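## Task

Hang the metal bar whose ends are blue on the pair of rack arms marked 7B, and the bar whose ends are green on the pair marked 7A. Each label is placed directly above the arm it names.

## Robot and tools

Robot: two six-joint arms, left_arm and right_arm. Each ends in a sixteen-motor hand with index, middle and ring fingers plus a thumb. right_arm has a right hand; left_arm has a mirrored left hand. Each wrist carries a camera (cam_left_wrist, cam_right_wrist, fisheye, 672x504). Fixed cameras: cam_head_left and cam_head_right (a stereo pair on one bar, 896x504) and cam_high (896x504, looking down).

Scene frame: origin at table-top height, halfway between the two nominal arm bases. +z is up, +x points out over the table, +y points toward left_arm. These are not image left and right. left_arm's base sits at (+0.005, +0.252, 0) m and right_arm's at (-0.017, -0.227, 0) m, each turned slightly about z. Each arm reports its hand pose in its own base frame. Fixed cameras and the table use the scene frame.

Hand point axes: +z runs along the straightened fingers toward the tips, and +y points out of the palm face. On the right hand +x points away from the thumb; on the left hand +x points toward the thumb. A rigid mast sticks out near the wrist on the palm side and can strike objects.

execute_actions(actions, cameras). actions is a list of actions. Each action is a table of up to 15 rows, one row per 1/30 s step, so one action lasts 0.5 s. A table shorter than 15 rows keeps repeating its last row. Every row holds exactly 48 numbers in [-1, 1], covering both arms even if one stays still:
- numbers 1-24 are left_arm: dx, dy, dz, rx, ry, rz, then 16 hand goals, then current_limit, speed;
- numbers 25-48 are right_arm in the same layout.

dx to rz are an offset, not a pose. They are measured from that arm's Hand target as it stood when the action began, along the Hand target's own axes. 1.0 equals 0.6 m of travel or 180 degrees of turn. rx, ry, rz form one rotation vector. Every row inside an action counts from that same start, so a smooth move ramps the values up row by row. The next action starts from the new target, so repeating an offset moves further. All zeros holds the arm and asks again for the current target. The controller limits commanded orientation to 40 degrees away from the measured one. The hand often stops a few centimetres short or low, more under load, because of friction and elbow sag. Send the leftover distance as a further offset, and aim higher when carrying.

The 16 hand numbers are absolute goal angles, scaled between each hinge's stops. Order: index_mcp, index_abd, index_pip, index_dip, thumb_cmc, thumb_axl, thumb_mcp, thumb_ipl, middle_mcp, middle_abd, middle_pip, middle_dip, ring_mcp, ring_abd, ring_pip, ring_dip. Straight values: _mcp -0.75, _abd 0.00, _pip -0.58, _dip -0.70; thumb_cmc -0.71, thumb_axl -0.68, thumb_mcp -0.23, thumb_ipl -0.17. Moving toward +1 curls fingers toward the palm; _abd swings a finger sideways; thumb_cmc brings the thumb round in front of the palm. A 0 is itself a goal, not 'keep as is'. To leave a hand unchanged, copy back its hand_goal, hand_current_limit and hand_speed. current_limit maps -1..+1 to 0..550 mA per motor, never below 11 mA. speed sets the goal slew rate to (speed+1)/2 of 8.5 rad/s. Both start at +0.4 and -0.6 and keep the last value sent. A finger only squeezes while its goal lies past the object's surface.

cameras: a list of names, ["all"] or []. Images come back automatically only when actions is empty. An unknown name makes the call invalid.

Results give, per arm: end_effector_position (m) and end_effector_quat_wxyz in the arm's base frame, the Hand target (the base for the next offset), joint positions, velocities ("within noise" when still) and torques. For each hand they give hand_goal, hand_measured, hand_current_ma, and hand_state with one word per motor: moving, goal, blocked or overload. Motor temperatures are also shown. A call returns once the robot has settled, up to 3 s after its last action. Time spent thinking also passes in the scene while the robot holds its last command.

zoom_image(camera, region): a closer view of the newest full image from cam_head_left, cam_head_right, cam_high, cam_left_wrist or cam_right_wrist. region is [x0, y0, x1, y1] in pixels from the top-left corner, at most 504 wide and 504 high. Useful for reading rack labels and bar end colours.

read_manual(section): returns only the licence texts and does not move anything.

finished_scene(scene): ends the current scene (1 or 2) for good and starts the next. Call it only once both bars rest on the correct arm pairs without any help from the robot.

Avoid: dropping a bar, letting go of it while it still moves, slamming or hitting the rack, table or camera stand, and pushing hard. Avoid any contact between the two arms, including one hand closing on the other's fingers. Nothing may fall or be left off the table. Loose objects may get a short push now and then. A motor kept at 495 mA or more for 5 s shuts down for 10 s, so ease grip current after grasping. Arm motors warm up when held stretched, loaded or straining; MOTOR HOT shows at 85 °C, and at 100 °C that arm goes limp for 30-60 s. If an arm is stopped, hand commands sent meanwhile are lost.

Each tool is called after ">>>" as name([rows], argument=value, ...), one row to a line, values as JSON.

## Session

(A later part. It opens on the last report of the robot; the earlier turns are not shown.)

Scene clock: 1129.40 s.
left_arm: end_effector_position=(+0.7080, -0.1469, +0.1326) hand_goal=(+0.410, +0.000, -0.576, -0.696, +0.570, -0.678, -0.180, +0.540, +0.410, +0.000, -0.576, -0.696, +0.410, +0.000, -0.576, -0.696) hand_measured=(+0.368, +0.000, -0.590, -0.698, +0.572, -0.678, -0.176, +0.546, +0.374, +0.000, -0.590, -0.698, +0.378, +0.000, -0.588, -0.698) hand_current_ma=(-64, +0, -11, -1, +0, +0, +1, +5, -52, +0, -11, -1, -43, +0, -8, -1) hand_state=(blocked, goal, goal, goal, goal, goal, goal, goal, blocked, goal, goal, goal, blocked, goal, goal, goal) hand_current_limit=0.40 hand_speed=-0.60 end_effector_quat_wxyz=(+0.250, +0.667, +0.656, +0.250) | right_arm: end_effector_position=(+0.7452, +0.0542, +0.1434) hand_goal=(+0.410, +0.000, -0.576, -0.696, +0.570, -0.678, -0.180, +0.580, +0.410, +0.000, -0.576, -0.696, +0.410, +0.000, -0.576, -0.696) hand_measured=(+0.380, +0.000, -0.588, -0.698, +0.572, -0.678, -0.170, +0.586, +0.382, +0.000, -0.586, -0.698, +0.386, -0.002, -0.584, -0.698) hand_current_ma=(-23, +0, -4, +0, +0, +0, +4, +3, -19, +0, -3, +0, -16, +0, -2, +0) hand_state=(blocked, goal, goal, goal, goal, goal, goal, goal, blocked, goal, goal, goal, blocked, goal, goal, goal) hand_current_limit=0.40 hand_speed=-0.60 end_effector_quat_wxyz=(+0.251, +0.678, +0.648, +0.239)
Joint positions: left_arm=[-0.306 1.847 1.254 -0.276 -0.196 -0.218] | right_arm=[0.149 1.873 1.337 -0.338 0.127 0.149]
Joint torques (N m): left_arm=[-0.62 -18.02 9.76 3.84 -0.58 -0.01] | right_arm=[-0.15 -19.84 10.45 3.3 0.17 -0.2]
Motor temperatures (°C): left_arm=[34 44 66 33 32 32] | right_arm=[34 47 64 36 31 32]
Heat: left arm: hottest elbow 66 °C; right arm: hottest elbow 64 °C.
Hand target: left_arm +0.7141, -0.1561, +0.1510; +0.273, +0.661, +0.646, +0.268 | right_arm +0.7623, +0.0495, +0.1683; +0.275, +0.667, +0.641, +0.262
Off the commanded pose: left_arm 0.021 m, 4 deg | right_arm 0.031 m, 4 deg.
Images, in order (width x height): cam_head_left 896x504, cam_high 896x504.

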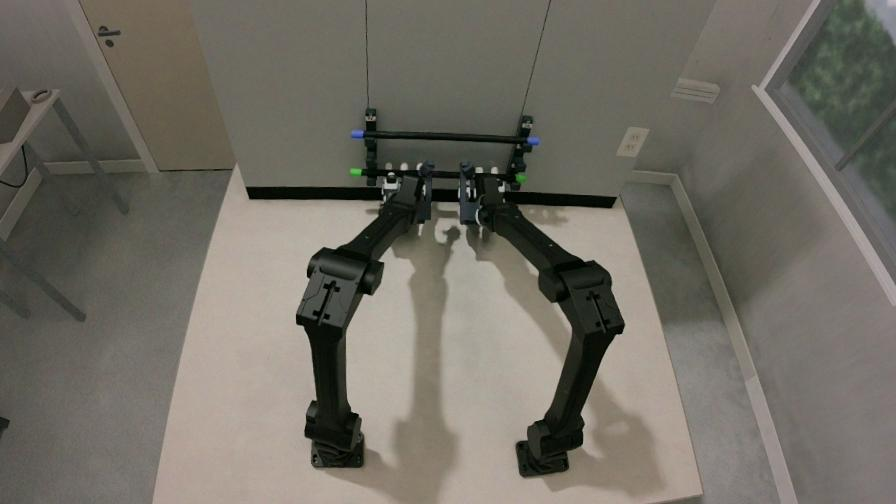

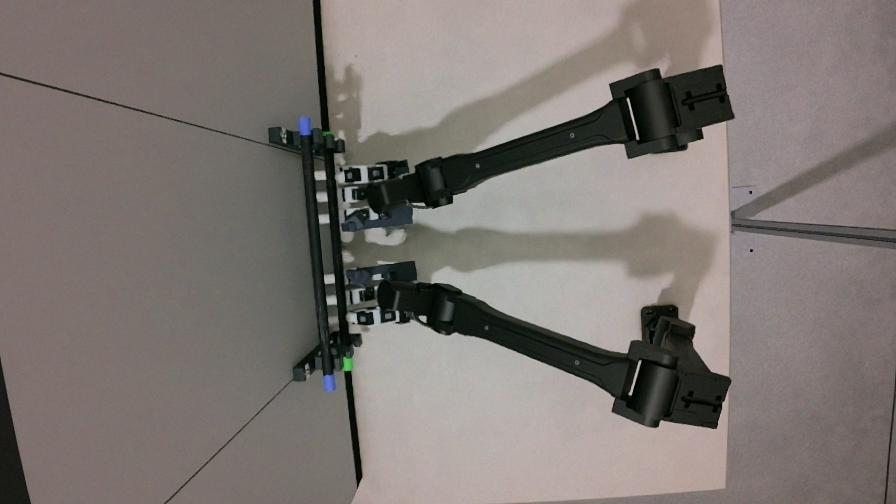

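>>> execute_actions([
  [[0,-0.0189,0.0048,0.0143,0,0,0.411,0,-0.576,-0.696,0.571,-0.678,-0.18,0.54,0.411,0,-0.576,-0.696,0.411,0,-0.576,-0.696,0.4,-0.6,0,-0.0189,0.0048,0.0143,0,0,0.411,0,-0.576,-0.696,0.571,-0.678,-0.18,0.58,0.411,0,-0.576,-0.696,0.411,0,-0.576,-0.696,0.4,-0.6]],
], cameras=["cam_high","cam_head_left"])

>>> zoom_image(camera="cam_head_left", region=[340, 95, 440, 200])

>>> zoom_image(camera="cam_high", region=[310, 310, 390, 390])

>>> zoom_image(camera="cam_head_left", region=[480, 95, 580, 200])

Scene clock: 1145.20 s.
left_arm: end_effector_position=(+0.7080, -0.1469, +0.1326) hand_goal=(+0.410, +0.000, -0.576, -0.696, +0.570, -0.678, -0.180, +0.540, +0.410, +0.000, -0.576, -0.696, +0.410, +0.000, -0.576, -0.696) hand_measured=(+0.368, +0.000, -0.590, -0.698, +0.572, -0.678, -0.176, +0.546, +0.374, +0.000, -0.590, -0.698, +0.378, +0.000, -0.588, -0.698) hand_current_ma=(-64, +0, -11, -1, +0, +0, +1, +5, -52, +0, -11, -1, -43, +0, -8, -1) hand_state=(blocked, goal, goal, goal, goal, goal, goal, goal, blocked, goal, goal, goal, blocked, goal, goal, goal) hand_current_limit=0.40 hand_speed=-0.60 end_effector_quat_wxyz=(+0.250, +0.667, +0.656, +0.250) | right_arm: end_effector_position=(+0.7453, +0.0550, +0.1432) hand_goal=(+0.410, +0.000, -0.576, -0.696, +0.570, -0.678, -0.180, +0.580, +0.410, +0.000, -0.576, -0.696, +0.410, +0.000, -0.576, -0.696) hand_measured=(+0.380, +0.000, -0.588, -0.698, +0.572, -0.678, -0.170, +0.586, +0.382, +0.000, -0.586, -0.698, +0.386, -0.002, -0.586, -0.698) hand_current_ma=(-23, +0, -4, +0, +0, +0, +4, +3, -20, +0, -3, +0, -17, +0, -2, +0) hand_state=(blocked, goal, goal, goal, goal, goal, goal, goal, blocked, goal, goal, goal, blocked, goal, goal, goal) hand_current_limit=0.40 hand_speed=-0.60 end_effector_quat_wxyz=(+0.249, +0.678, +0.649, +0.240)
Joint positions: left_arm=[-0.306 1.847 1.254 -0.276 -0.196 -0.218] | right_arm=[0.149 1.873 1.337 -0.338 0.123 0.149]
Joint torques (N m): left_arm=[-0.56 -17.9 9.76 1.89 -0.19 -0.09] | right_arm=[-0.15 -19.9 10.43 1.83 0.04 -0.12]
Motor temperatures (°C): left_arm=[34 44 66 34 33 32] | right_arm=[34 48 62 36 31 32]
Heat: left arm: hottest elbow 66 °C; right arm: hottest elbow 62 °C.
Hand target: left_arm +0.7082, -0.1560, +0.1409; +0.259, +0.667, +0.652, +0.253 | right_arm +0.7563, +0.0498, +0.1583; +0.260, +0.673, +0.646, +0.248
Off the commanded pose: left_arm 0.012 m, 1 deg | right_arm 0.019 m, 2 deg.
Images, in order (width x height): cam_head_left 896x504, cam_high 896x504.

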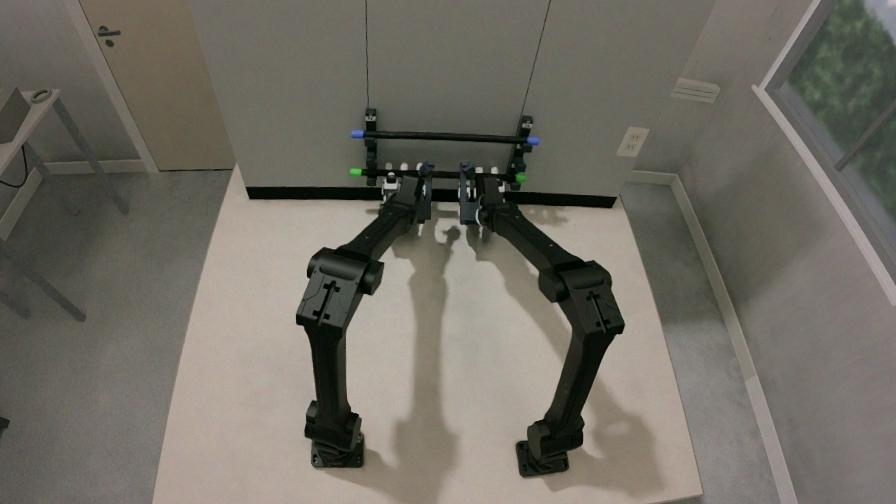

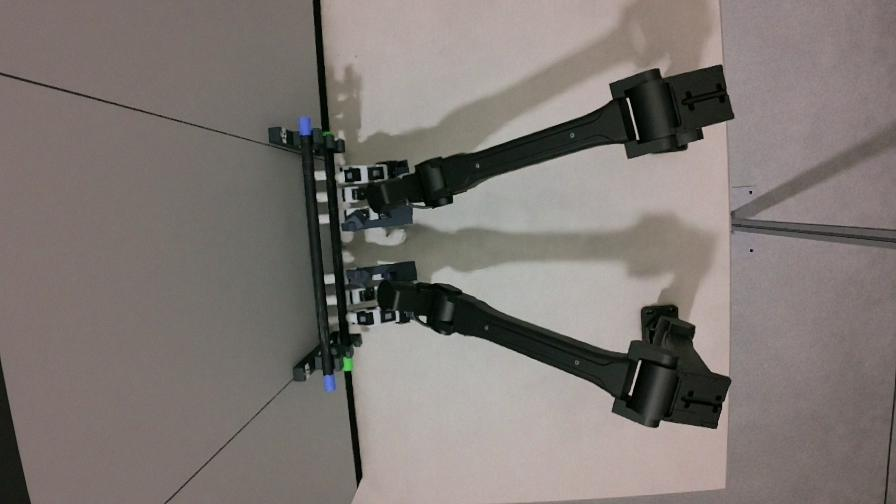

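Scaled by 4.800.

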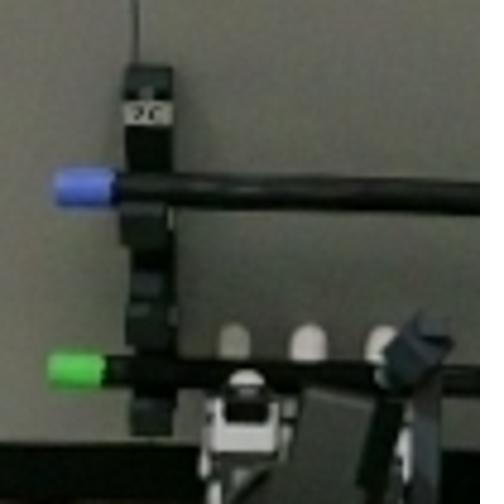

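Scaled by 6.300.

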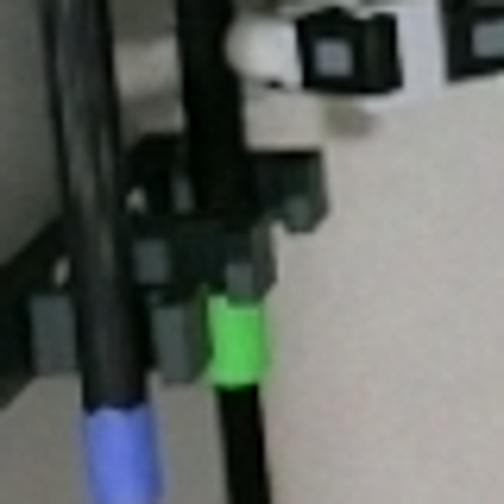

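Scaled by 4.800.

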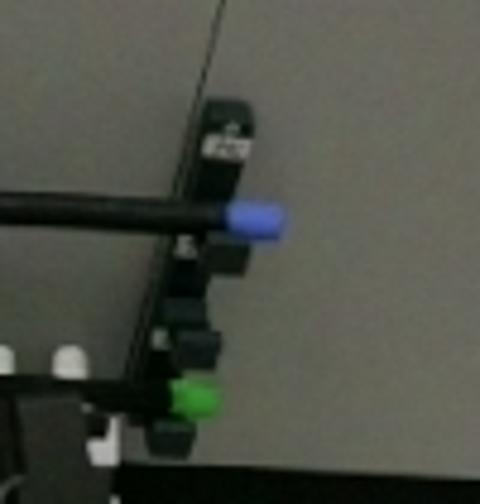

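>>> execute_actions([
  [[0,-0.0189,0.0048,0.0143,0,0,0.411,0,-0.576,-0.696,0.571,-0.678,-0.18,0.54,0.411,0,-0.576,-0.696,0.411,0,-0.576,-0.696,0.4,-0.6,0,-0.0189,0.0048,0.0143,0,0,0.411,0,-0.576,-0.696,0.571,-0.678,-0.18,0.58,0.411,0,-0.576,-0.696,0.411,0,-0.576,-0.696,0.4,-0.6]],
])

Scene clock: 1151.70 s.
left_arm: end_effector_position=(+0.7041, -0.1464, +0.1261) hand_goal=(+0.410, +0.000, -0.576, -0.696, +0.570, -0.678, -0.180, +0.540, +0.410, +0.000, -0.576, -0.696, +0.410, +0.000, -0.576, -0.696) hand_measured=(+0.370, +0.000, -0.590, -0.698, +0.572, -0.678, -0.178, +0.544, +0.376, +0.000, -0.590, -0.698, +0.380, +0.000, -0.586, -0.698) hand_current_ma=(-61, +0, -11, -1, +0, +0, +1, +2, -48, +0, -10, -1, -39, +0, -7, -1) hand_state=(blocked, goal, goal, goal, goal, goal, goal, goal, blocked, goal, goal, goal, blocked, goal, goal, goal) hand_current_limit=0.40 hand_speed=-0.60 end_effector_quat_wxyz=(+0.240, +0.671, +0.658, +0.242) | right_arm: end_effector_position=(+0.7417, +0.0542, +0.1383) hand_goal=(+0.410, +0.000, -0.576, -0.696, +0.570, -0.678, -0.180, +0.580, +0.410, +0.000, -0.576, -0.696, +0.410, +0.000, -0.576, -0.696) hand_measured=(+0.386, +0.000, -0.586, -0.698, +0.572, -0.678, -0.174, +0.584, +0.386, +0.000, -0.584, -0.698, +0.388, -0.002, -0.584, -0.698) hand_current_ma=(-15, +0, -3, +0, +0, +0, +1, +1, -14, +0, -2, +0, -14, +0, -2, +0) hand_state=(blocked, goal, goal, goal, goal, goal, goal, goal, blocked, goal, goal, goal, blocked, goal, goal, goal) hand_current_limit=0.40 hand_speed=-0.60 end_effector_quat_wxyz=(+0.240, +0.680, +0.653, +0.230)
Joint positions: left_arm=[-0.306 1.847 1.252 -0.302 -0.191 -0.22] | right_arm=[0.148 1.871 1.339 -0.368 0.118 0.147]
Joint torques (N m): left_arm=[-0.73 -18.2 9.69 1.05 0 -0.17] | right_arm=[0.32 -19.84 10.32 1.33 0.03 -0.08]
Motor temperatures (°C): left_arm=[34 45 65 33 32 32] | right_arm=[34 48 61 36 31 32]
Heat: left arm: hottest elbow 65 °C; right arm: hottest elbow 61 °C.
Hand target: left_arm +0.7017, -0.1558, +0.1312; +0.244, +0.672, +0.657, +0.238 | right_arm +0.7498, +0.0500, +0.1486; +0.245, +0.679, +0.652, +0.233
Off the commanded pose: left_arm 0.011 m, 1 deg | right_arm 0.014 m, 1 deg.

>>> execute_actions([
  [[0,-0.012,0.008,0,0,0,0.411,0,-0.576,-0.696,0.571,-0.678,-0.73,0.7,0.411,0,-0.576,-0.696,0.411,0,-0.576,-0.696,0.4,-0.6,0,-0.006,0.004,0,0,0,0.411,0,-0.576,-0.696,0.571,-0.678,-0.73,0.7,0.411,0,-0.576,-0.696,0.411,0,-0.576,-0.696,0.4,-0.6]],
  [[0,-0.012,0.008,0,0,0,0.411,0,-0.576,-0.696,0.571,-0.678,-0.73,0.8,0.411,0,-0.576,-0.696,0.411,0,-0.576,-0.696,0.4,-0.6,0,-0.012,0.008,0,0,0,0.411,0,-0.576,-0.696,0.571,-0.678,-0.73,0.8,0.411,0,-0.576,-0.696,0.411,0,-0.576,-0.696,0.4,-0.6]],
], cameras=["cam_high","cam_head_left"])

>>> zoom_image(camera="cam_head_left", region=[340, 95, 440, 200])

>>> zoom_image(camera="cam_head_left", region=[480, 95, 580, 200])

Scene clock: 1162.60 s.
left_arm: end_effector_position=(+0.6958, -0.1460, +0.1141) hand_goal=(+0.410, +0.000, -0.576, -0.696, +0.570, -0.678, -0.730, +0.800, +0.410, +0.000, -0.576, -0.696, +0.410, +0.000, -0.576, -0.696) hand_measured=(+0.386, +0.000, -0.584, -0.698, +0.572, -0.678, -0.724, +0.800, +0.386, +0.000, -0.584, -0.698, +0.386, +0.000, -0.584, -0.698) hand_current_ma=(-26, +0, -4, -1, +0, +0, +3, +0, -26, +0, -4, -1, -25, +0, -4, -1) hand_state=(blocked, goal, goal, goal, goal, goal, goal, goal, blocked, goal, goal, goal, blocked, goal, goal, goal) hand_current_limit=0.40 hand_speed=-0.60 end_effector_quat_wxyz=(+0.231, +0.675, +0.659, +0.237) | right_arm: end_effector_position=(+0.7417, +0.0542, +0.1383) hand_goal=(+0.410, +0.000, -0.576, -0.696, +0.570, -0.678, -0.730, +0.800, +0.410, +0.000, -0.576, -0.696, +0.410, +0.000, -0.576, -0.696) hand_measured=(+0.388, +0.000, -0.584, -0.698, +0.572, -0.678, -0.724, +0.798, +0.388, +0.000, -0.582, -0.698, +0.388, -0.002, -0.584, -0.698) hand_current_ma=(-12, +0, -2, +0, +0, +0, +2, +0, -14, +0, -1, +0, -14, +0, -2, +0) hand_state=(blocked, goal, goal, goal, goal, goal, goal, goal, blocked, goal, goal, goal, blocked, goal, goal, goal) hand_current_limit=0.40 hand_speed=-0.60 end_effector_quat_wxyz=(+0.240, +0.680, +0.653, +0.230)
Joint positions: left_arm=[-0.309 1.847 1.229 -0.302 -0.191 -0.22] | right_arm=[0.148 1.871 1.339 -0.368 0.118 0.147]
Joint torques (N m): left_arm=[-0.67 -16.79 8.87 2.91 -0.09 -0.17] | right_arm=[0.21 -19.37 8.18 2.39 0.08 -0.05]
Motor temperatures (°C): left_arm=[34 45 64 33 32 32] | right_arm=[34 48 60 36 31 32]
Heat: left arm: hottest elbow 64 °C; right arm: hottest elbow 60 °C.
Hand target: left_arm +0.6968, -0.1557, +0.1146; +0.244, +0.672, +0.657, +0.238 | right_arm +0.7460, +0.0501, +0.1362; +0.245, +0.679, +0.652, +0.233
Off the commanded pose: left_arm 0.010 m, 1 deg | right_arm 0.006 m, 1 deg.
Images, in order (width x height): cam_head_left 896x504, cam_high 896x504.

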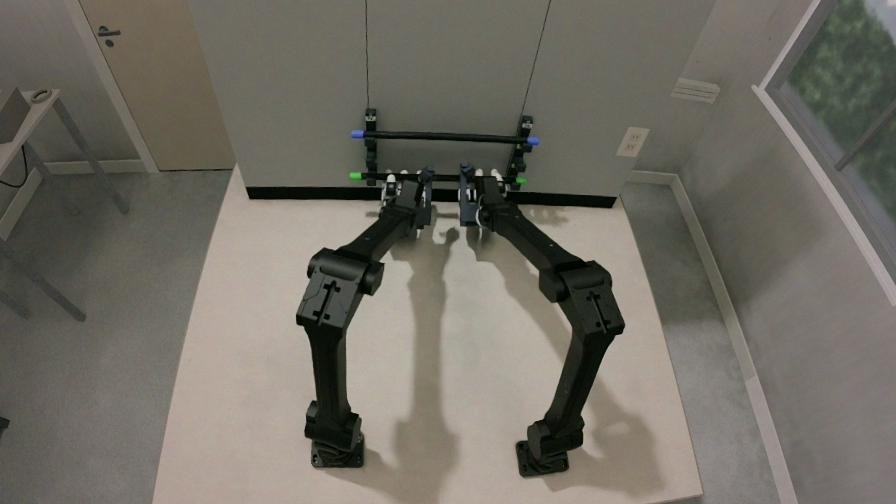

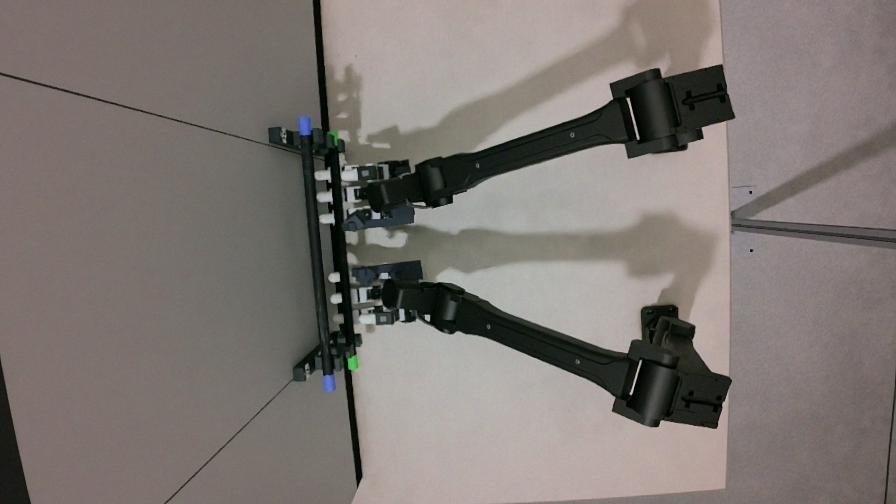

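Scaled by 4.800.

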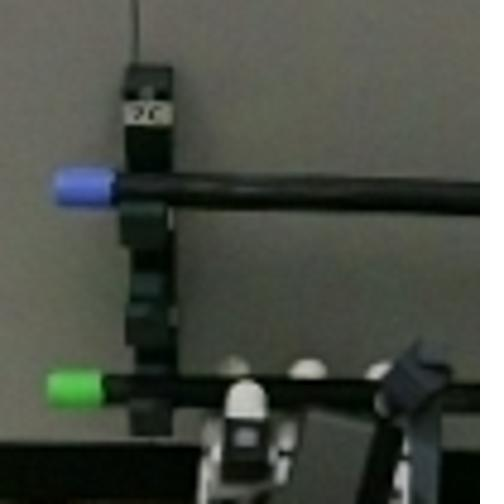

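Scaled by 4.800.

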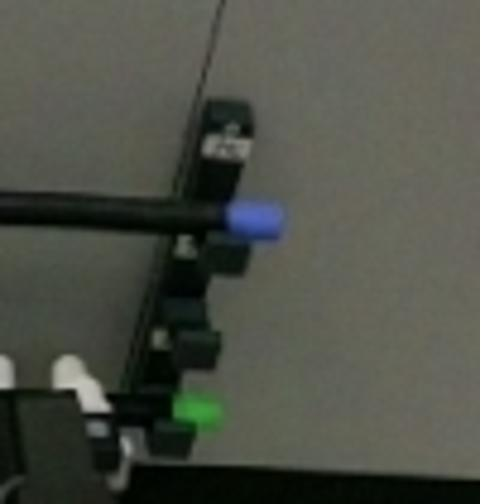

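>>> zoom_image(camera="cam_high", region=[310, 310, 390, 390])

>>> zoom_image(camera="cam_high", region=[290, 110, 370, 190])

Scaled by 6.300.

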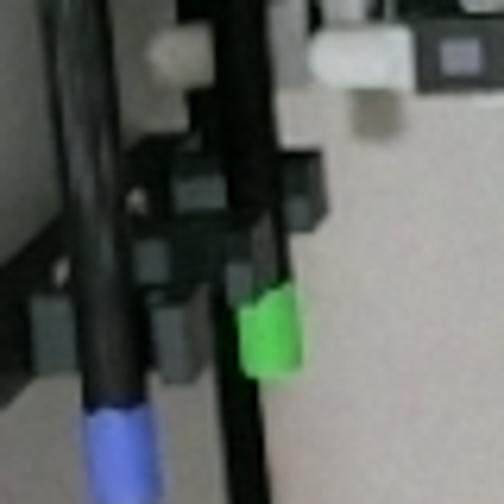

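Scaled by 6.300.

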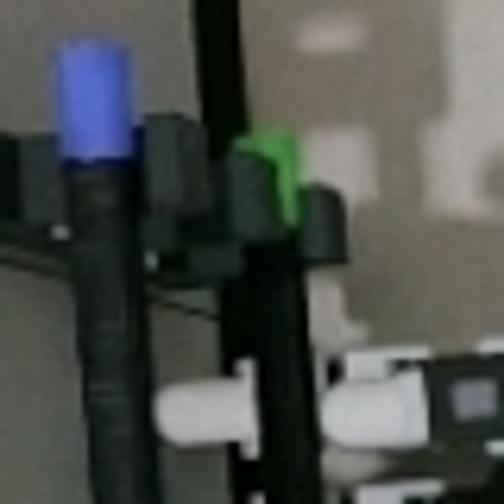

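>>> execute_actions([
  [[0,-0.0117,0.0141,0,0,0,0.411,0,-0.576,-0.696,0.571,-0.678,-0.73,0.8,0.411,0,-0.576,-0.696,0.411,0,-0.576,-0.696,0.4,-0.6,0,-0.013,0.013,0,0,0,0.411,0,-0.576,-0.696,0.571,-0.678,-0.73,0.8,0.411,0,-0.576,-0.696,0.411,0,-0.576,-0.696,0.4,-0.6]],
  [[0,-0.0117,0.0141,0,0,0,0.411,0,-0.576,-0.696,0.571,-0.678,-0.73,0.8,0.411,0,-0.576,-0.696,0.411,0,-0.576,-0.696,0.4,-0.6,0,-0.013,0.013,0,0,0,0.411,0,-0.576,-0.696,0.571,-0.678,-0.73,0.8,0.411,0,-0.576,-0.696,0.411,0,-0.576,-0.696,0.4,-0.6]],
], cameras=["cam_left_wrist","cam_right_wrist"])

Scene clock: 1191.13 s.
left_arm: end_effector_position=(+0.6954, -0.1459, +0.0921) hand_goal=(+0.410, +0.000, -0.576, -0.696, +0.570, -0.678, -0.730, +0.800, +0.410, +0.000, -0.576, -0.696, +0.410, +0.000, -0.576, -0.696) hand_measured=(+0.386, +0.000, -0.584, -0.698, +0.572, -0.678, -0.724, +0.800, +0.386, +0.000, -0.584, -0.698, +0.386, +0.000, -0.584, -0.698) hand_current_ma=(-26, +0, -4, -1, +0, +0, +3, +0, -26, +0, -4, -1, -25, +0, -4, -1) hand_state=(blocked, goal, goal, goal, goal, goal, goal, goal, blocked, goal, goal, goal, blocked, goal, goal, goal) hand_current_limit=0.40 hand_speed=-0.60 end_effector_quat_wxyz=(+0.230, +0.676, +0.659, +0.236) | right_arm: end_effector_position=(+0.7403, +0.0540, +0.1246) hand_goal=(+0.410, +0.000, -0.576, -0.696, +0.570, -0.678, -0.730, +0.800, +0.410, +0.000, -0.576, -0.696, +0.410, +0.000, -0.576, -0.696) hand_measured=(+0.390, +0.000, -0.584, -0.698, +0.572, -0.678, -0.724, +0.798, +0.388, +0.000, -0.582, -0.698, +0.388, -0.002, -0.584, -0.698) hand_current_ma=(-12, +0, -2, +0, +0, +0, +2, +0, -13, +0, -1, +0, -13, +0, -2, +0) hand_state=(blocked, goal, goal, goal, goal, goal, goal, goal, blocked, goal, goal, goal, blocked, goal, goal, goal) hand_current_limit=0.40 hand_speed=-0.60 end_effector_quat_wxyz=(+0.241, +0.680, +0.653, +0.232)
Joint positions: left_arm=[-0.309 1.88 1.212 -0.255 -0.191 -0.22] | right_arm=[0.148 1.887 1.317 -0.327 0.118 0.147]
Joint torques (N m): left_arm=[-0.73 -16.73 8.54 3.12 -0.08 -0.16] | right_arm=[0.21 -18.55 7.62 2.85 0.09 -0.05]
Motor temperatures (°C): left_arm=[34 44 61 33 32 32] | right_arm=[34 48 56 36 31 32]
Heat: left arm: hottest elbow 61 °C; right arm: hottest elbow 56 °C.
Hand target: left_arm +0.6969, -0.1557, +0.0926; +0.244, +0.672, +0.657, +0.238 | right_arm +0.7439, +0.0502, +0.1142; +0.245, +0.679, +0.652, +0.233
Off the commanded pose: left_arm 0.010 m, 2 deg | right_arm 0.012 m, 0 deg.
camera_calibration:
cam_left_wrist: T_world_to_cam=[[-0.508105, -0.728251, -0.459869, 0.260426], [-0.860879, 0.446005, 0.24488, 0.595215], [0.02677, 0.520317, -0.853554, 0.259663], [0, 0, 0, 1]] pos_world=[0.637781, -0.210921, 0.195642]
cam_right_wrist: T_world_to_cam=[[0.447935, -0.806785, 0.385296, -0.299327], [-0.893684, -0.39143, 0.219344, 0.606976], [-0.0261468, -0.442585, -0.896345, 0.277837], [0, 0, 0, 1]] pos_world=[0.683788, 0.119063, 0.231231]
Images, in order (width x height): cam_left_wrist 672x504, cam_right_wrist 672x504.

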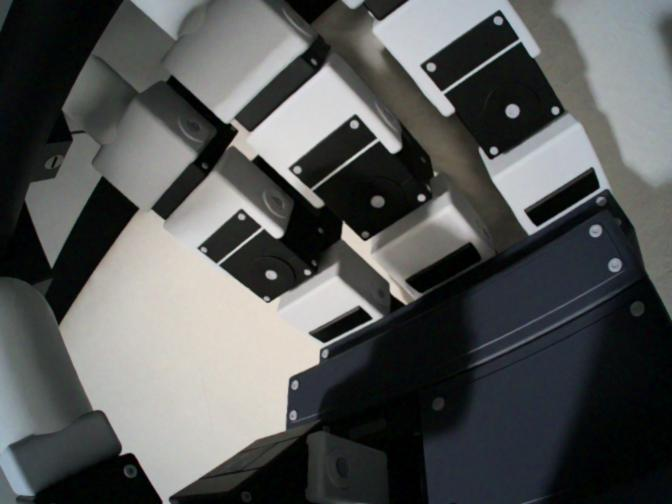

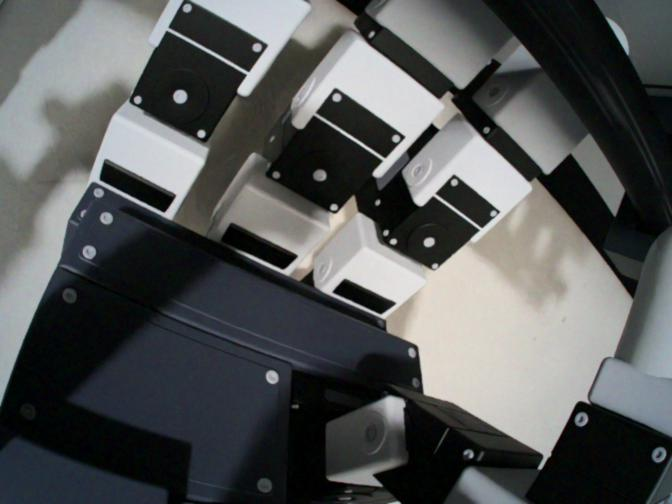

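>>> execute_actions([
  [[0,-0.0171,-0.0316,0,0,0,0.411,0,-0.576,-0.696,0.571,-0.678,-0.73,0.8,0.411,0,-0.576,-0.696,0.411,0,-0.576,-0.696,0.4,-0.6,0,-0.0141,0.0171,0,0,0,0.411,0,-0.576,-0.696,0.571,-0.678,-0.73,0.8,0.411,0,-0.576,-0.696,0.411,0,-0.576,-0.696,0.4,-0.6]],
], cameras=["cam_left_wrist","cam_right_wrist","cam_high"])

Scene clock: 1205.17 s.
left_arm: end_effector_position=(+0.6737, -0.1544, +0.0813) hand_goal=(+0.410, +0.000, -0.576, -0.696, +0.570, -0.678, -0.730, +0.800, +0.410, +0.000, -0.576, -0.696, +0.410, +0.000, -0.576, -0.696) hand_measured=(+0.386, +0.000, -0.584, -0.698, +0.572, -0.678, -0.724, +0.800, +0.386, +0.000, -0.584, -0.698, +0.388, +0.000, -0.584, -0.698) hand_current_ma=(-26, +0, -4, -1, +0, +0, +3, +0, -25, +0, -4, -1, -25, +0, -4, -1) hand_state=(blocked, goal, goal, goal, goal, goal, goal, goal, blocked, goal, goal, goal, blocked, goal, goal, goal) hand_current_limit=0.40 hand_speed=-0.60 end_effector_quat_wxyz=(+0.222, +0.686, +0.654, +0.228) | right_arm: end_effector_position=(+0.7405, +0.0541, +0.1111) hand_goal=(+0.410, +0.000, -0.576, -0.696, +0.570, -0.678, -0.730, +0.800, +0.410, +0.000, -0.576, -0.696, +0.410, +0.000, -0.576, -0.696) hand_measured=(+0.390, +0.000, -0.584, -0.698, +0.572, -0.678, -0.724, +0.798, +0.388, +0.000, -0.582, -0.698, +0.388, -0.002, -0.584, -0.698) hand_current_ma=(-11, +0, -2, +0, +0, +0, +2, +0, -13, +0, -1, +0, -13, +0, -2, +0) hand_state=(blocked, goal, goal, goal, goal, goal, goal, goal, blocked, goal, goal, goal, blocked, goal, goal, goal) hand_current_limit=0.40 hand_speed=-0.60 end_effector_quat_wxyz=(+0.241, +0.680, +0.653, +0.232)
Joint positions: left_arm=[-0.33 1.857 1.157 -0.249 -0.191 -0.221] | right_arm=[0.148 1.907 1.307 -0.296 0.118 0.147]
Joint torques (N m): left_arm=[-0.44 -18.73 8.36 2.89 -0.38 -0.19] | right_arm=[0.03 -18.37 7.45 2.77 0.08 -0.07]
Motor temperatures (°C): left_arm=[34 44 60 33 32 32] | right_arm=[34 49 54 36 31 32]
Heat: left arm: hottest elbow 60 °C; right arm: hottest elbow 54 °C.
Hand target: left_arm +0.6769, -0.1552, +0.1006; +0.244, +0.672, +0.657, +0.238 | right_arm +0.7439, +0.0502, +0.1009; +0.245, +0.679, +0.652, +0.233
Off the commanded pose: left_arm 0.020 m, 3 deg | right_arm 0.011 m, 0 deg.
camera_calibration:
cam_left_wrist: T_world_to_cam=[[-0.533947, -0.714437, -0.452194, 0.257171], [-0.845361, 0.461382, 0.269243, 0.572879], [0.0162768, 0.526029, -0.850311, 0.263103], [0, 0, 0, 1]] pos_world=[0.617323, -0.218983, 0.185767]
cam_right_wrist: T_world_to_cam=[[0.447935, -0.806785, 0.385296, -0.294259], [-0.893684, -0.39143, 0.219344, 0.610205], [-0.0261468, -0.442585, -0.896345, 0.265744], [0, 0, 0, 1]] pos_world=[0.684088, 0.119063, 0.217731]
Images, in order (width x height): cam_high 896x504, cam_left_wrist 672x504, cam_right_wrist 672x504.

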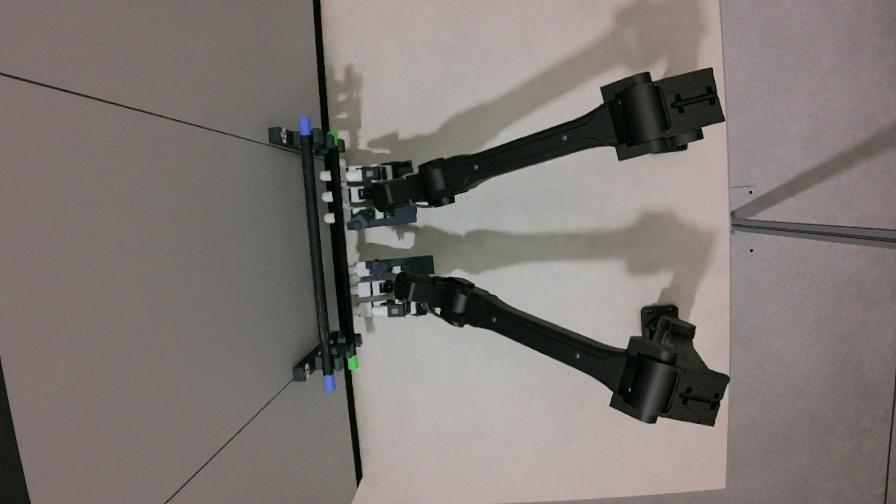

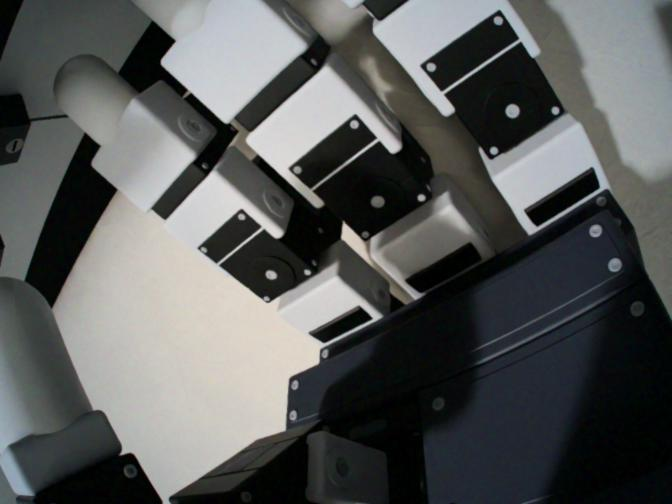

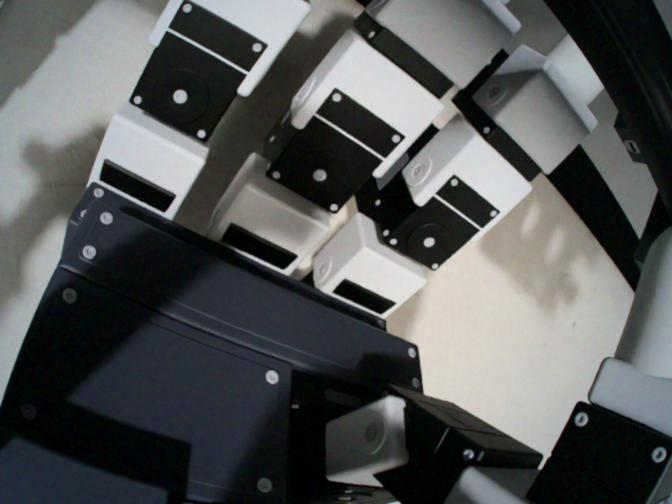

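>>> execute_actions([
  [[0,-0.0065,-0.0704,0,0,0,0.411,0,-0.576,-0.696,0.571,-0.678,-0.73,0.8,0.411,0,-0.576,-0.696,0.411,0,-0.576,-0.696,0.4,-0.6,0,-0.0193,-0.042,0,0,0,0.411,0,-0.576,-0.696,0.571,-0.678,-0.73,0.8,0.411,0,-0.576,-0.696,0.411,0,-0.576,-0.696,0.4,-0.6]],
], cameras=["cam_head_left","cam_right_wrist","cam_high"])

>>> zoom_image(camera="cam_head_left", region=[340, 95, 560, 215])

Scene clock: 1213.90 s.
left_arm: end_effector_position=(+0.6505, -0.1550, +0.1260) hand_goal=(+0.410, +0.000, -0.576, -0.696, +0.570, -0.678, -0.730, +0.800, +0.410, +0.000, -0.576, -0.696, +0.410, +0.000, -0.576, -0.696) hand_measured=(+0.388, +0.000, -0.584, -0.700, +0.570, -0.678, -0.726, +0.800, +0.388, +0.000, -0.584, -0.698, +0.388, +0.000, -0.584, -0.698) hand_current_ma=(-25, +0, -4, -1, +0, +0, +3, +0, -24, +0, -4, -1, -22, +0, -3, -1) hand_state=(blocked, goal, goal, goal, goal, goal, goal, goal, blocked, goal, goal, goal, blocked, goal, goal, goal) hand_current_limit=0.40 hand_speed=-0.60 end_effector_quat_wxyz=(+0.245, +0.676, +0.653, +0.238) | right_arm: end_effector_position=(+0.7169, +0.0505, +0.1015) hand_goal=(+0.410, +0.000, -0.576, -0.696, +0.570, -0.678, -0.730, +0.800, +0.410, +0.000, -0.576, -0.696, +0.410, +0.000, -0.576, -0.696) hand_measured=(+0.390, +0.000, -0.584, -0.698, +0.572, -0.678, -0.724, +0.800, +0.388, +0.000, -0.582, -0.698, +0.388, -0.002, -0.584, -0.698) hand_current_ma=(-11, +0, -2, +0, +0, +0, +2, +0, -12, +0, -1, +0, -12, +0, -2, +0) hand_state=(blocked, goal, goal, goal, goal, goal, goal, goal, blocked, goal, goal, goal, blocked, goal, goal, goal) hand_current_limit=0.40 hand_speed=-0.60 end_effector_quat_wxyz=(+0.234, +0.682, +0.656, +0.222)
Joint positions: left_arm=[-0.347 1.739 1.094 -0.255 -0.2 -0.243] | right_arm=[0.148 1.87 1.236 -0.29 0.118 0.147]
Joint torques (N m): left_arm=[-0.56 -16.5 8.58 1.06 -0.52 -0.17] | right_arm=[0.91 -20.25 7.19 2.59 0.32 0.02]
Motor temperatures (°C): left_arm=[34 43 59 33 32 32] | right_arm=[34 48 53 36 31 32]
Heat: left arm: hottest elbow 59 °C; right arm: hottest elbow 53 °C.
Hand target: left_arm +0.6468, -0.1546, +0.1305; +0.244, +0.672, +0.657, +0.238 | right_arm +0.7190, +0.0512, +0.1130; +0.245, +0.679, +0.652, +0.233
Off the commanded pose: left_arm 0.006 m, 1 deg | right_arm 0.012 m, 2 deg.
camera_calibration:
cam_right_wrist: T_world_to_cam=[[0.458331, -0.805242, 0.376188, -0.28934], [-0.887341, -0.390493, 0.245236, 0.582661], [-0.0505752, -0.446206, -0.8935, 0.272362], [0, 0, 0, 1]] pos_world=[0.663408, 0.116066, 0.209312]
Images, in order (width x height): cam_head_left 896x504, cam_high 896x504, cam_right_wrist 672x504.

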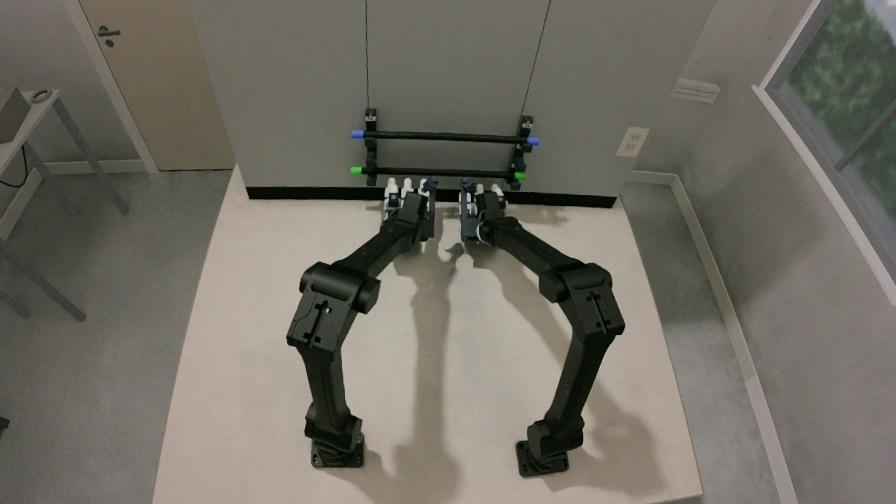

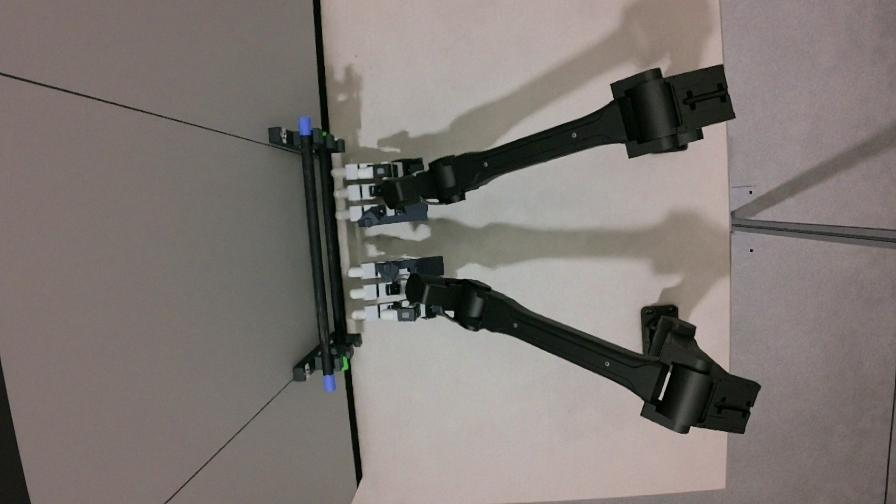

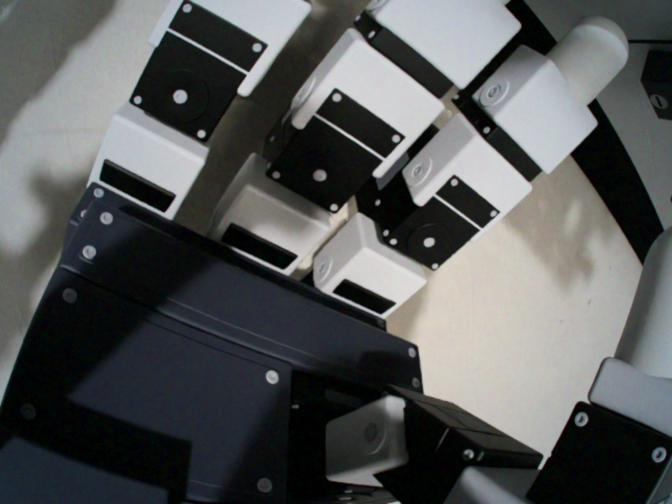

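Scaled by 2.291.

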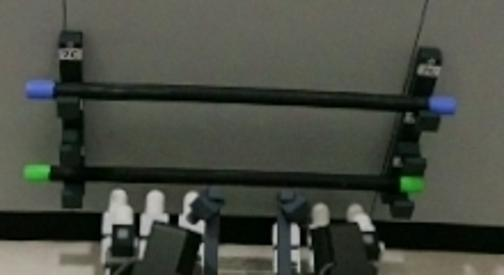

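>>> zoom_image(camera="cam_head_left", region=[340, 95, 440, 200])

>>> zoom_image(camera="cam_head_left", region=[480, 95, 580, 200])

>>> zoom_image(camera="cam_high", region=[310, 310, 390, 390])

>>> zoom_image(camera="cam_high", region=[290, 110, 370, 190])

Scaled by 4.800.

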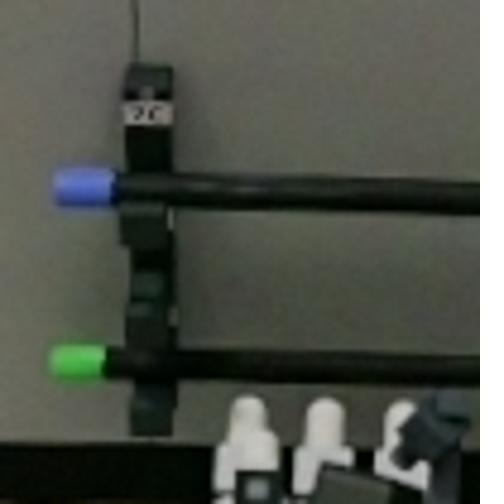

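Scaled by 4.800.

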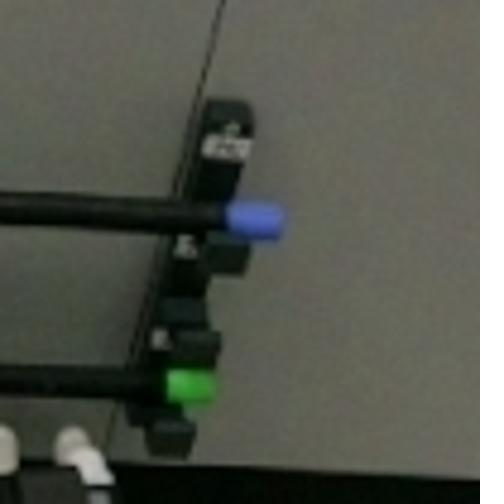

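Scaled by 6.300.

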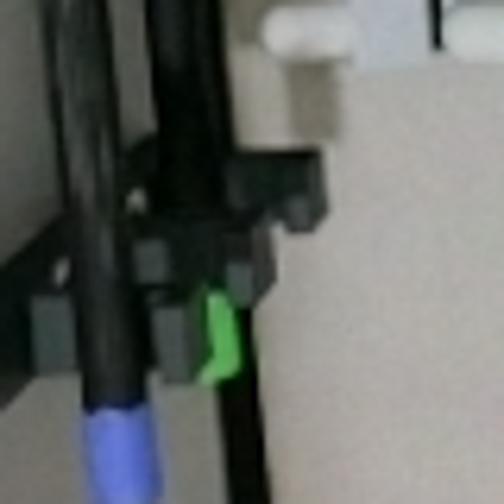

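Scaled by 6.300.

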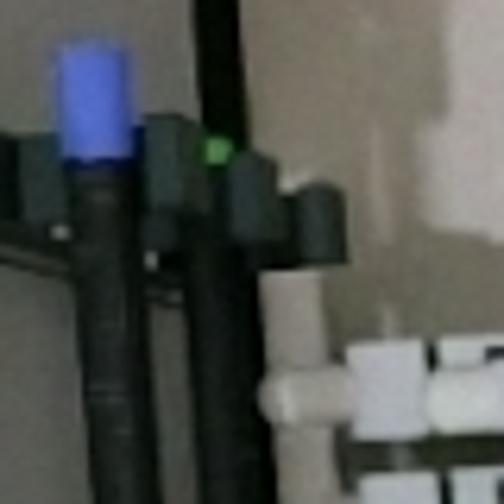

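>>> execute_actions([
  [[0,-0.0256,-0.0213,0,0,0,0.411,0,-0.576,-0.696,0.571,-0.678,-0.73,0.8,0.411,0,-0.576,-0.696,0.411,0,-0.576,-0.696,0.4,-0.6,0,-0.032,-0.0266,0,0,0,0.411,0,-0.576,-0.696,0.571,-0.678,-0.73,0.8,0.411,0,-0.576,-0.696,0.411,0,-0.576,-0.696,0.4,-0.6]],
  [[0,-0.0256,-0.0213,0,0,0,0.411,0,-0.576,-0.696,0.571,-0.678,-0.73,0.8,0.411,0,-0.576,-0.696,0.411,0,-0.576,-0.696,0.4,-0.6,0,-0.032,-0.0266,0,0,0,0.411,0,-0.576,-0.696,0.571,-0.678,-0.73,0.8,0.411,0,-0.576,-0.696,0.411,0,-0.576,-0.696,0.4,-0.6]],
  [[0,0.04,-0.06,0,0,0,0.411,0,-0.576,-0.696,0.571,-0.678,-0.73,0.8,0.411,0,-0.576,-0.696,0.411,0,-0.576,-0.696,0.4,-0.6,0,0.0,-0.0666,0,0,0,0.411,0,-0.576,-0.696,0.571,-0.678,-0.73,0.8,0.411,0,-0.576,-0.696,0.411,0,-0.576,-0.696,0.4,-0.6]],
], cameras=["all"])

>>> zoom_image(camera="cam_right_wrist", region=[472, 0, 672, 250])

>>> zoom_image(camera="cam_left_wrist", region=[0, 0, 200, 250])

Scene clock: 1251.87 s.
left_arm: end_effector_position=(+0.5947, -0.1490, +0.1554) hand_goal=(+0.410, +0.000, -0.576, -0.696, +0.570, -0.678, -0.730, +0.800, +0.410, +0.000, -0.576, -0.696, +0.410, +0.000, -0.576, -0.696) hand_measured=(+0.388, +0.000, -0.584, -0.700, +0.570, -0.678, -0.726, +0.800, +0.388, +0.000, -0.584, -0.698, +0.388, +0.000, -0.584, -0.698) hand_current_ma=(-23, +0, -3, -1, +0, +0, +3, +0, -23, +0, -4, -1, -22, +0, -3, -1) hand_state=(blocked, goal, goal, goal, goal, goal, goal, goal, blocked, goal, goal, goal, blocked, goal, goal, goal) hand_current_limit=0.40 hand_speed=-0.60 end_effector_quat_wxyz=(+0.232, +0.682, +0.653, +0.233) | right_arm: end_effector_position=(+0.6485, +0.0497, +0.1517) hand_goal=(+0.410, +0.000, -0.576, -0.696, +0.570, -0.678, -0.730, +0.800, +0.410, +0.000, -0.576, -0.696, +0.410, +0.000, -0.576, -0.696) hand_measured=(+0.392, +0.000, -0.584, -0.698, +0.572, -0.678, -0.724, +0.800, +0.390, +0.000, -0.582, -0.698, +0.390, -0.002, -0.584, -0.698) hand_current_ma=(-10, +0, -2, +0, +0, +0, +1, +0, -11, +0, -1, +0, -11, +0, -2, +0) hand_state=(goal, goal, goal, goal, goal, goal, goal, goal, goal, goal, goal, goal, goal, goal, goal, goal) hand_current_limit=0.40 hand_speed=-0.60 end_effector_quat_wxyz=(+0.251, +0.673, +0.653, +0.240)
Joint positions: left_arm=[-0.376 1.569 0.982 -0.345 -0.219 -0.261] | right_arm=[0.166 1.644 1.035 -0.262 0.133 0.149]
Joint torques (N m): left_arm=[-0.73 -13.51 12.05 0.96 -0.54 -0.18] | right_arm=[2.43 -15.27 7.35 1.29 0.52 0.15]
Motor temperatures (°C): left_arm=[34 44 57 33 32 32] | right_arm=[34 47 51 36 31 32]
Heat: left arm: hottest elbow 57 °C; right arm: hottest elbow 51 °C.
Hand target: left_arm +0.6022, -0.1536, +0.1734; +0.244, +0.672, +0.657, +0.238 | right_arm +0.6437, +0.0544, +0.1440; +0.245, +0.679, +0.652, +0.233
Off the commanded pose: left_arm 0.020 m, 2 deg | right_arm 0.010 m, 1 deg.
camera_calibration:
cam_left_wrist: T_world_to_cam=[[-0.522167, -0.719579, -0.457764, 0.245368], [-0.852123, 0.462264, 0.245355, 0.491598], [0.0350561, 0.518187, -0.854548, 0.312845], [0, 0, 0, 1]] pos_world=[0.536058, -0.212799, 0.259046]
cam_right_wrist: T_world_to_cam=[[0.443621, -0.800748, 0.402497, -0.27222], [-0.896214, -0.396647, 0.198672, 0.522374], [0.000563017, -0.448859, -0.893603, 0.280387], [0, 0, 0, 1]] pos_world=[0.588764, 0.115072, 0.256341]

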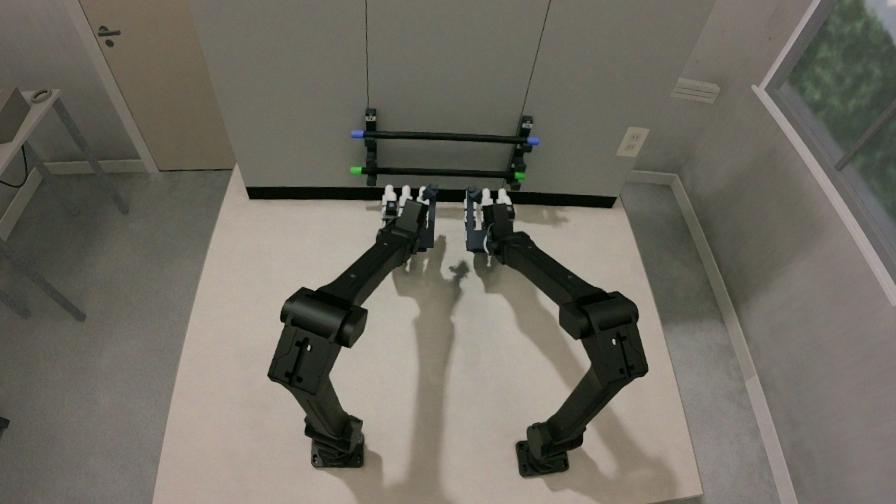

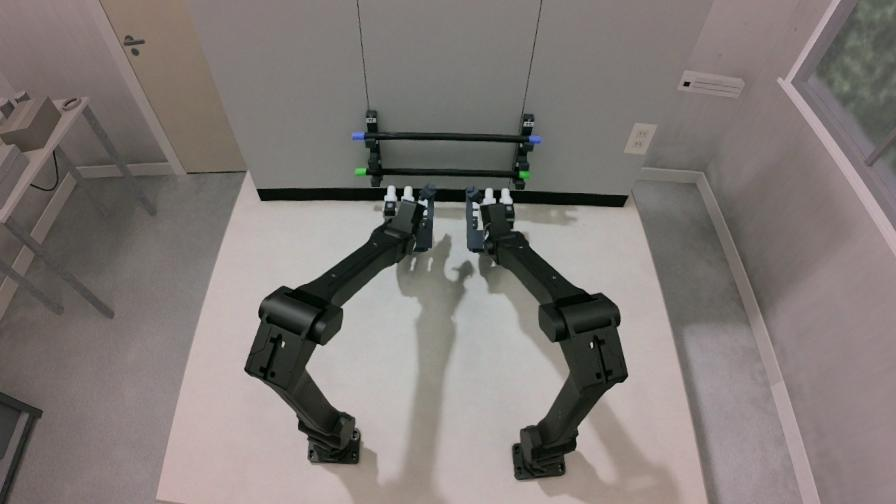

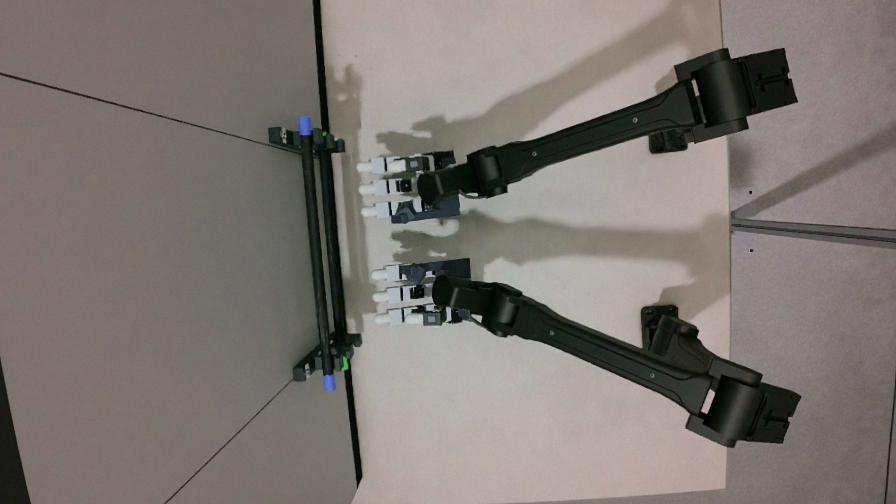

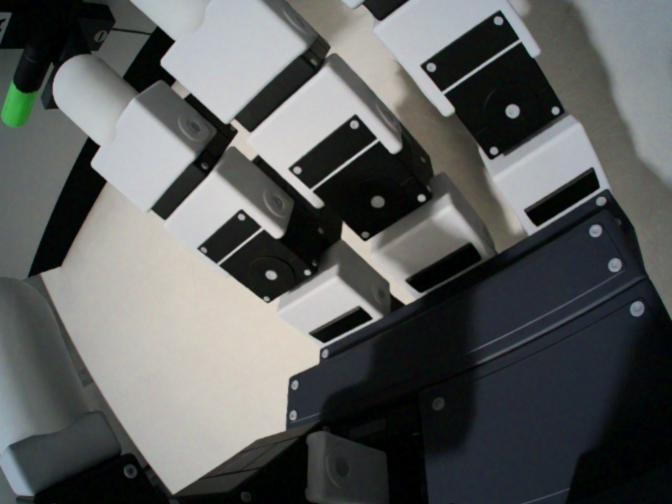

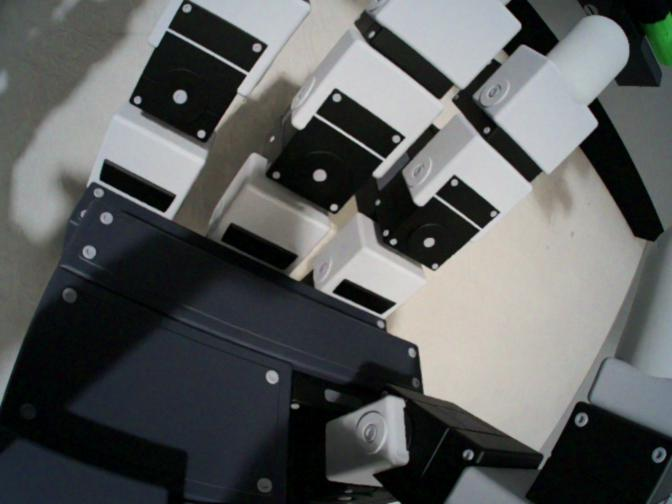

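Scaled by 2.016 from the camera's 672x504 image, which has a finer 960x720 frame.

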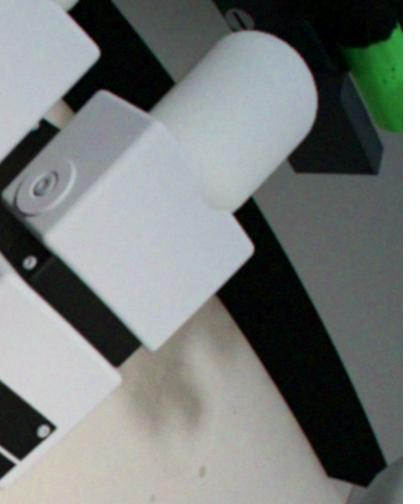

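Scaled by 2.016 from the camera's 672x504 image, which has a finer 960x720 frame.

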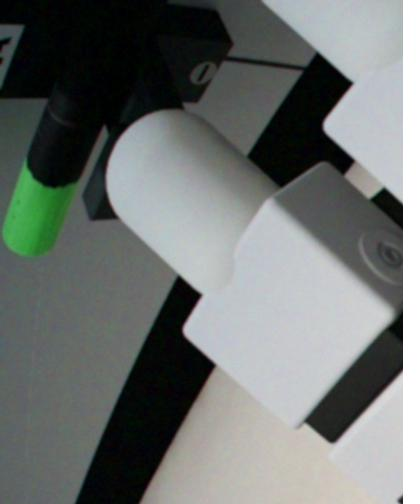

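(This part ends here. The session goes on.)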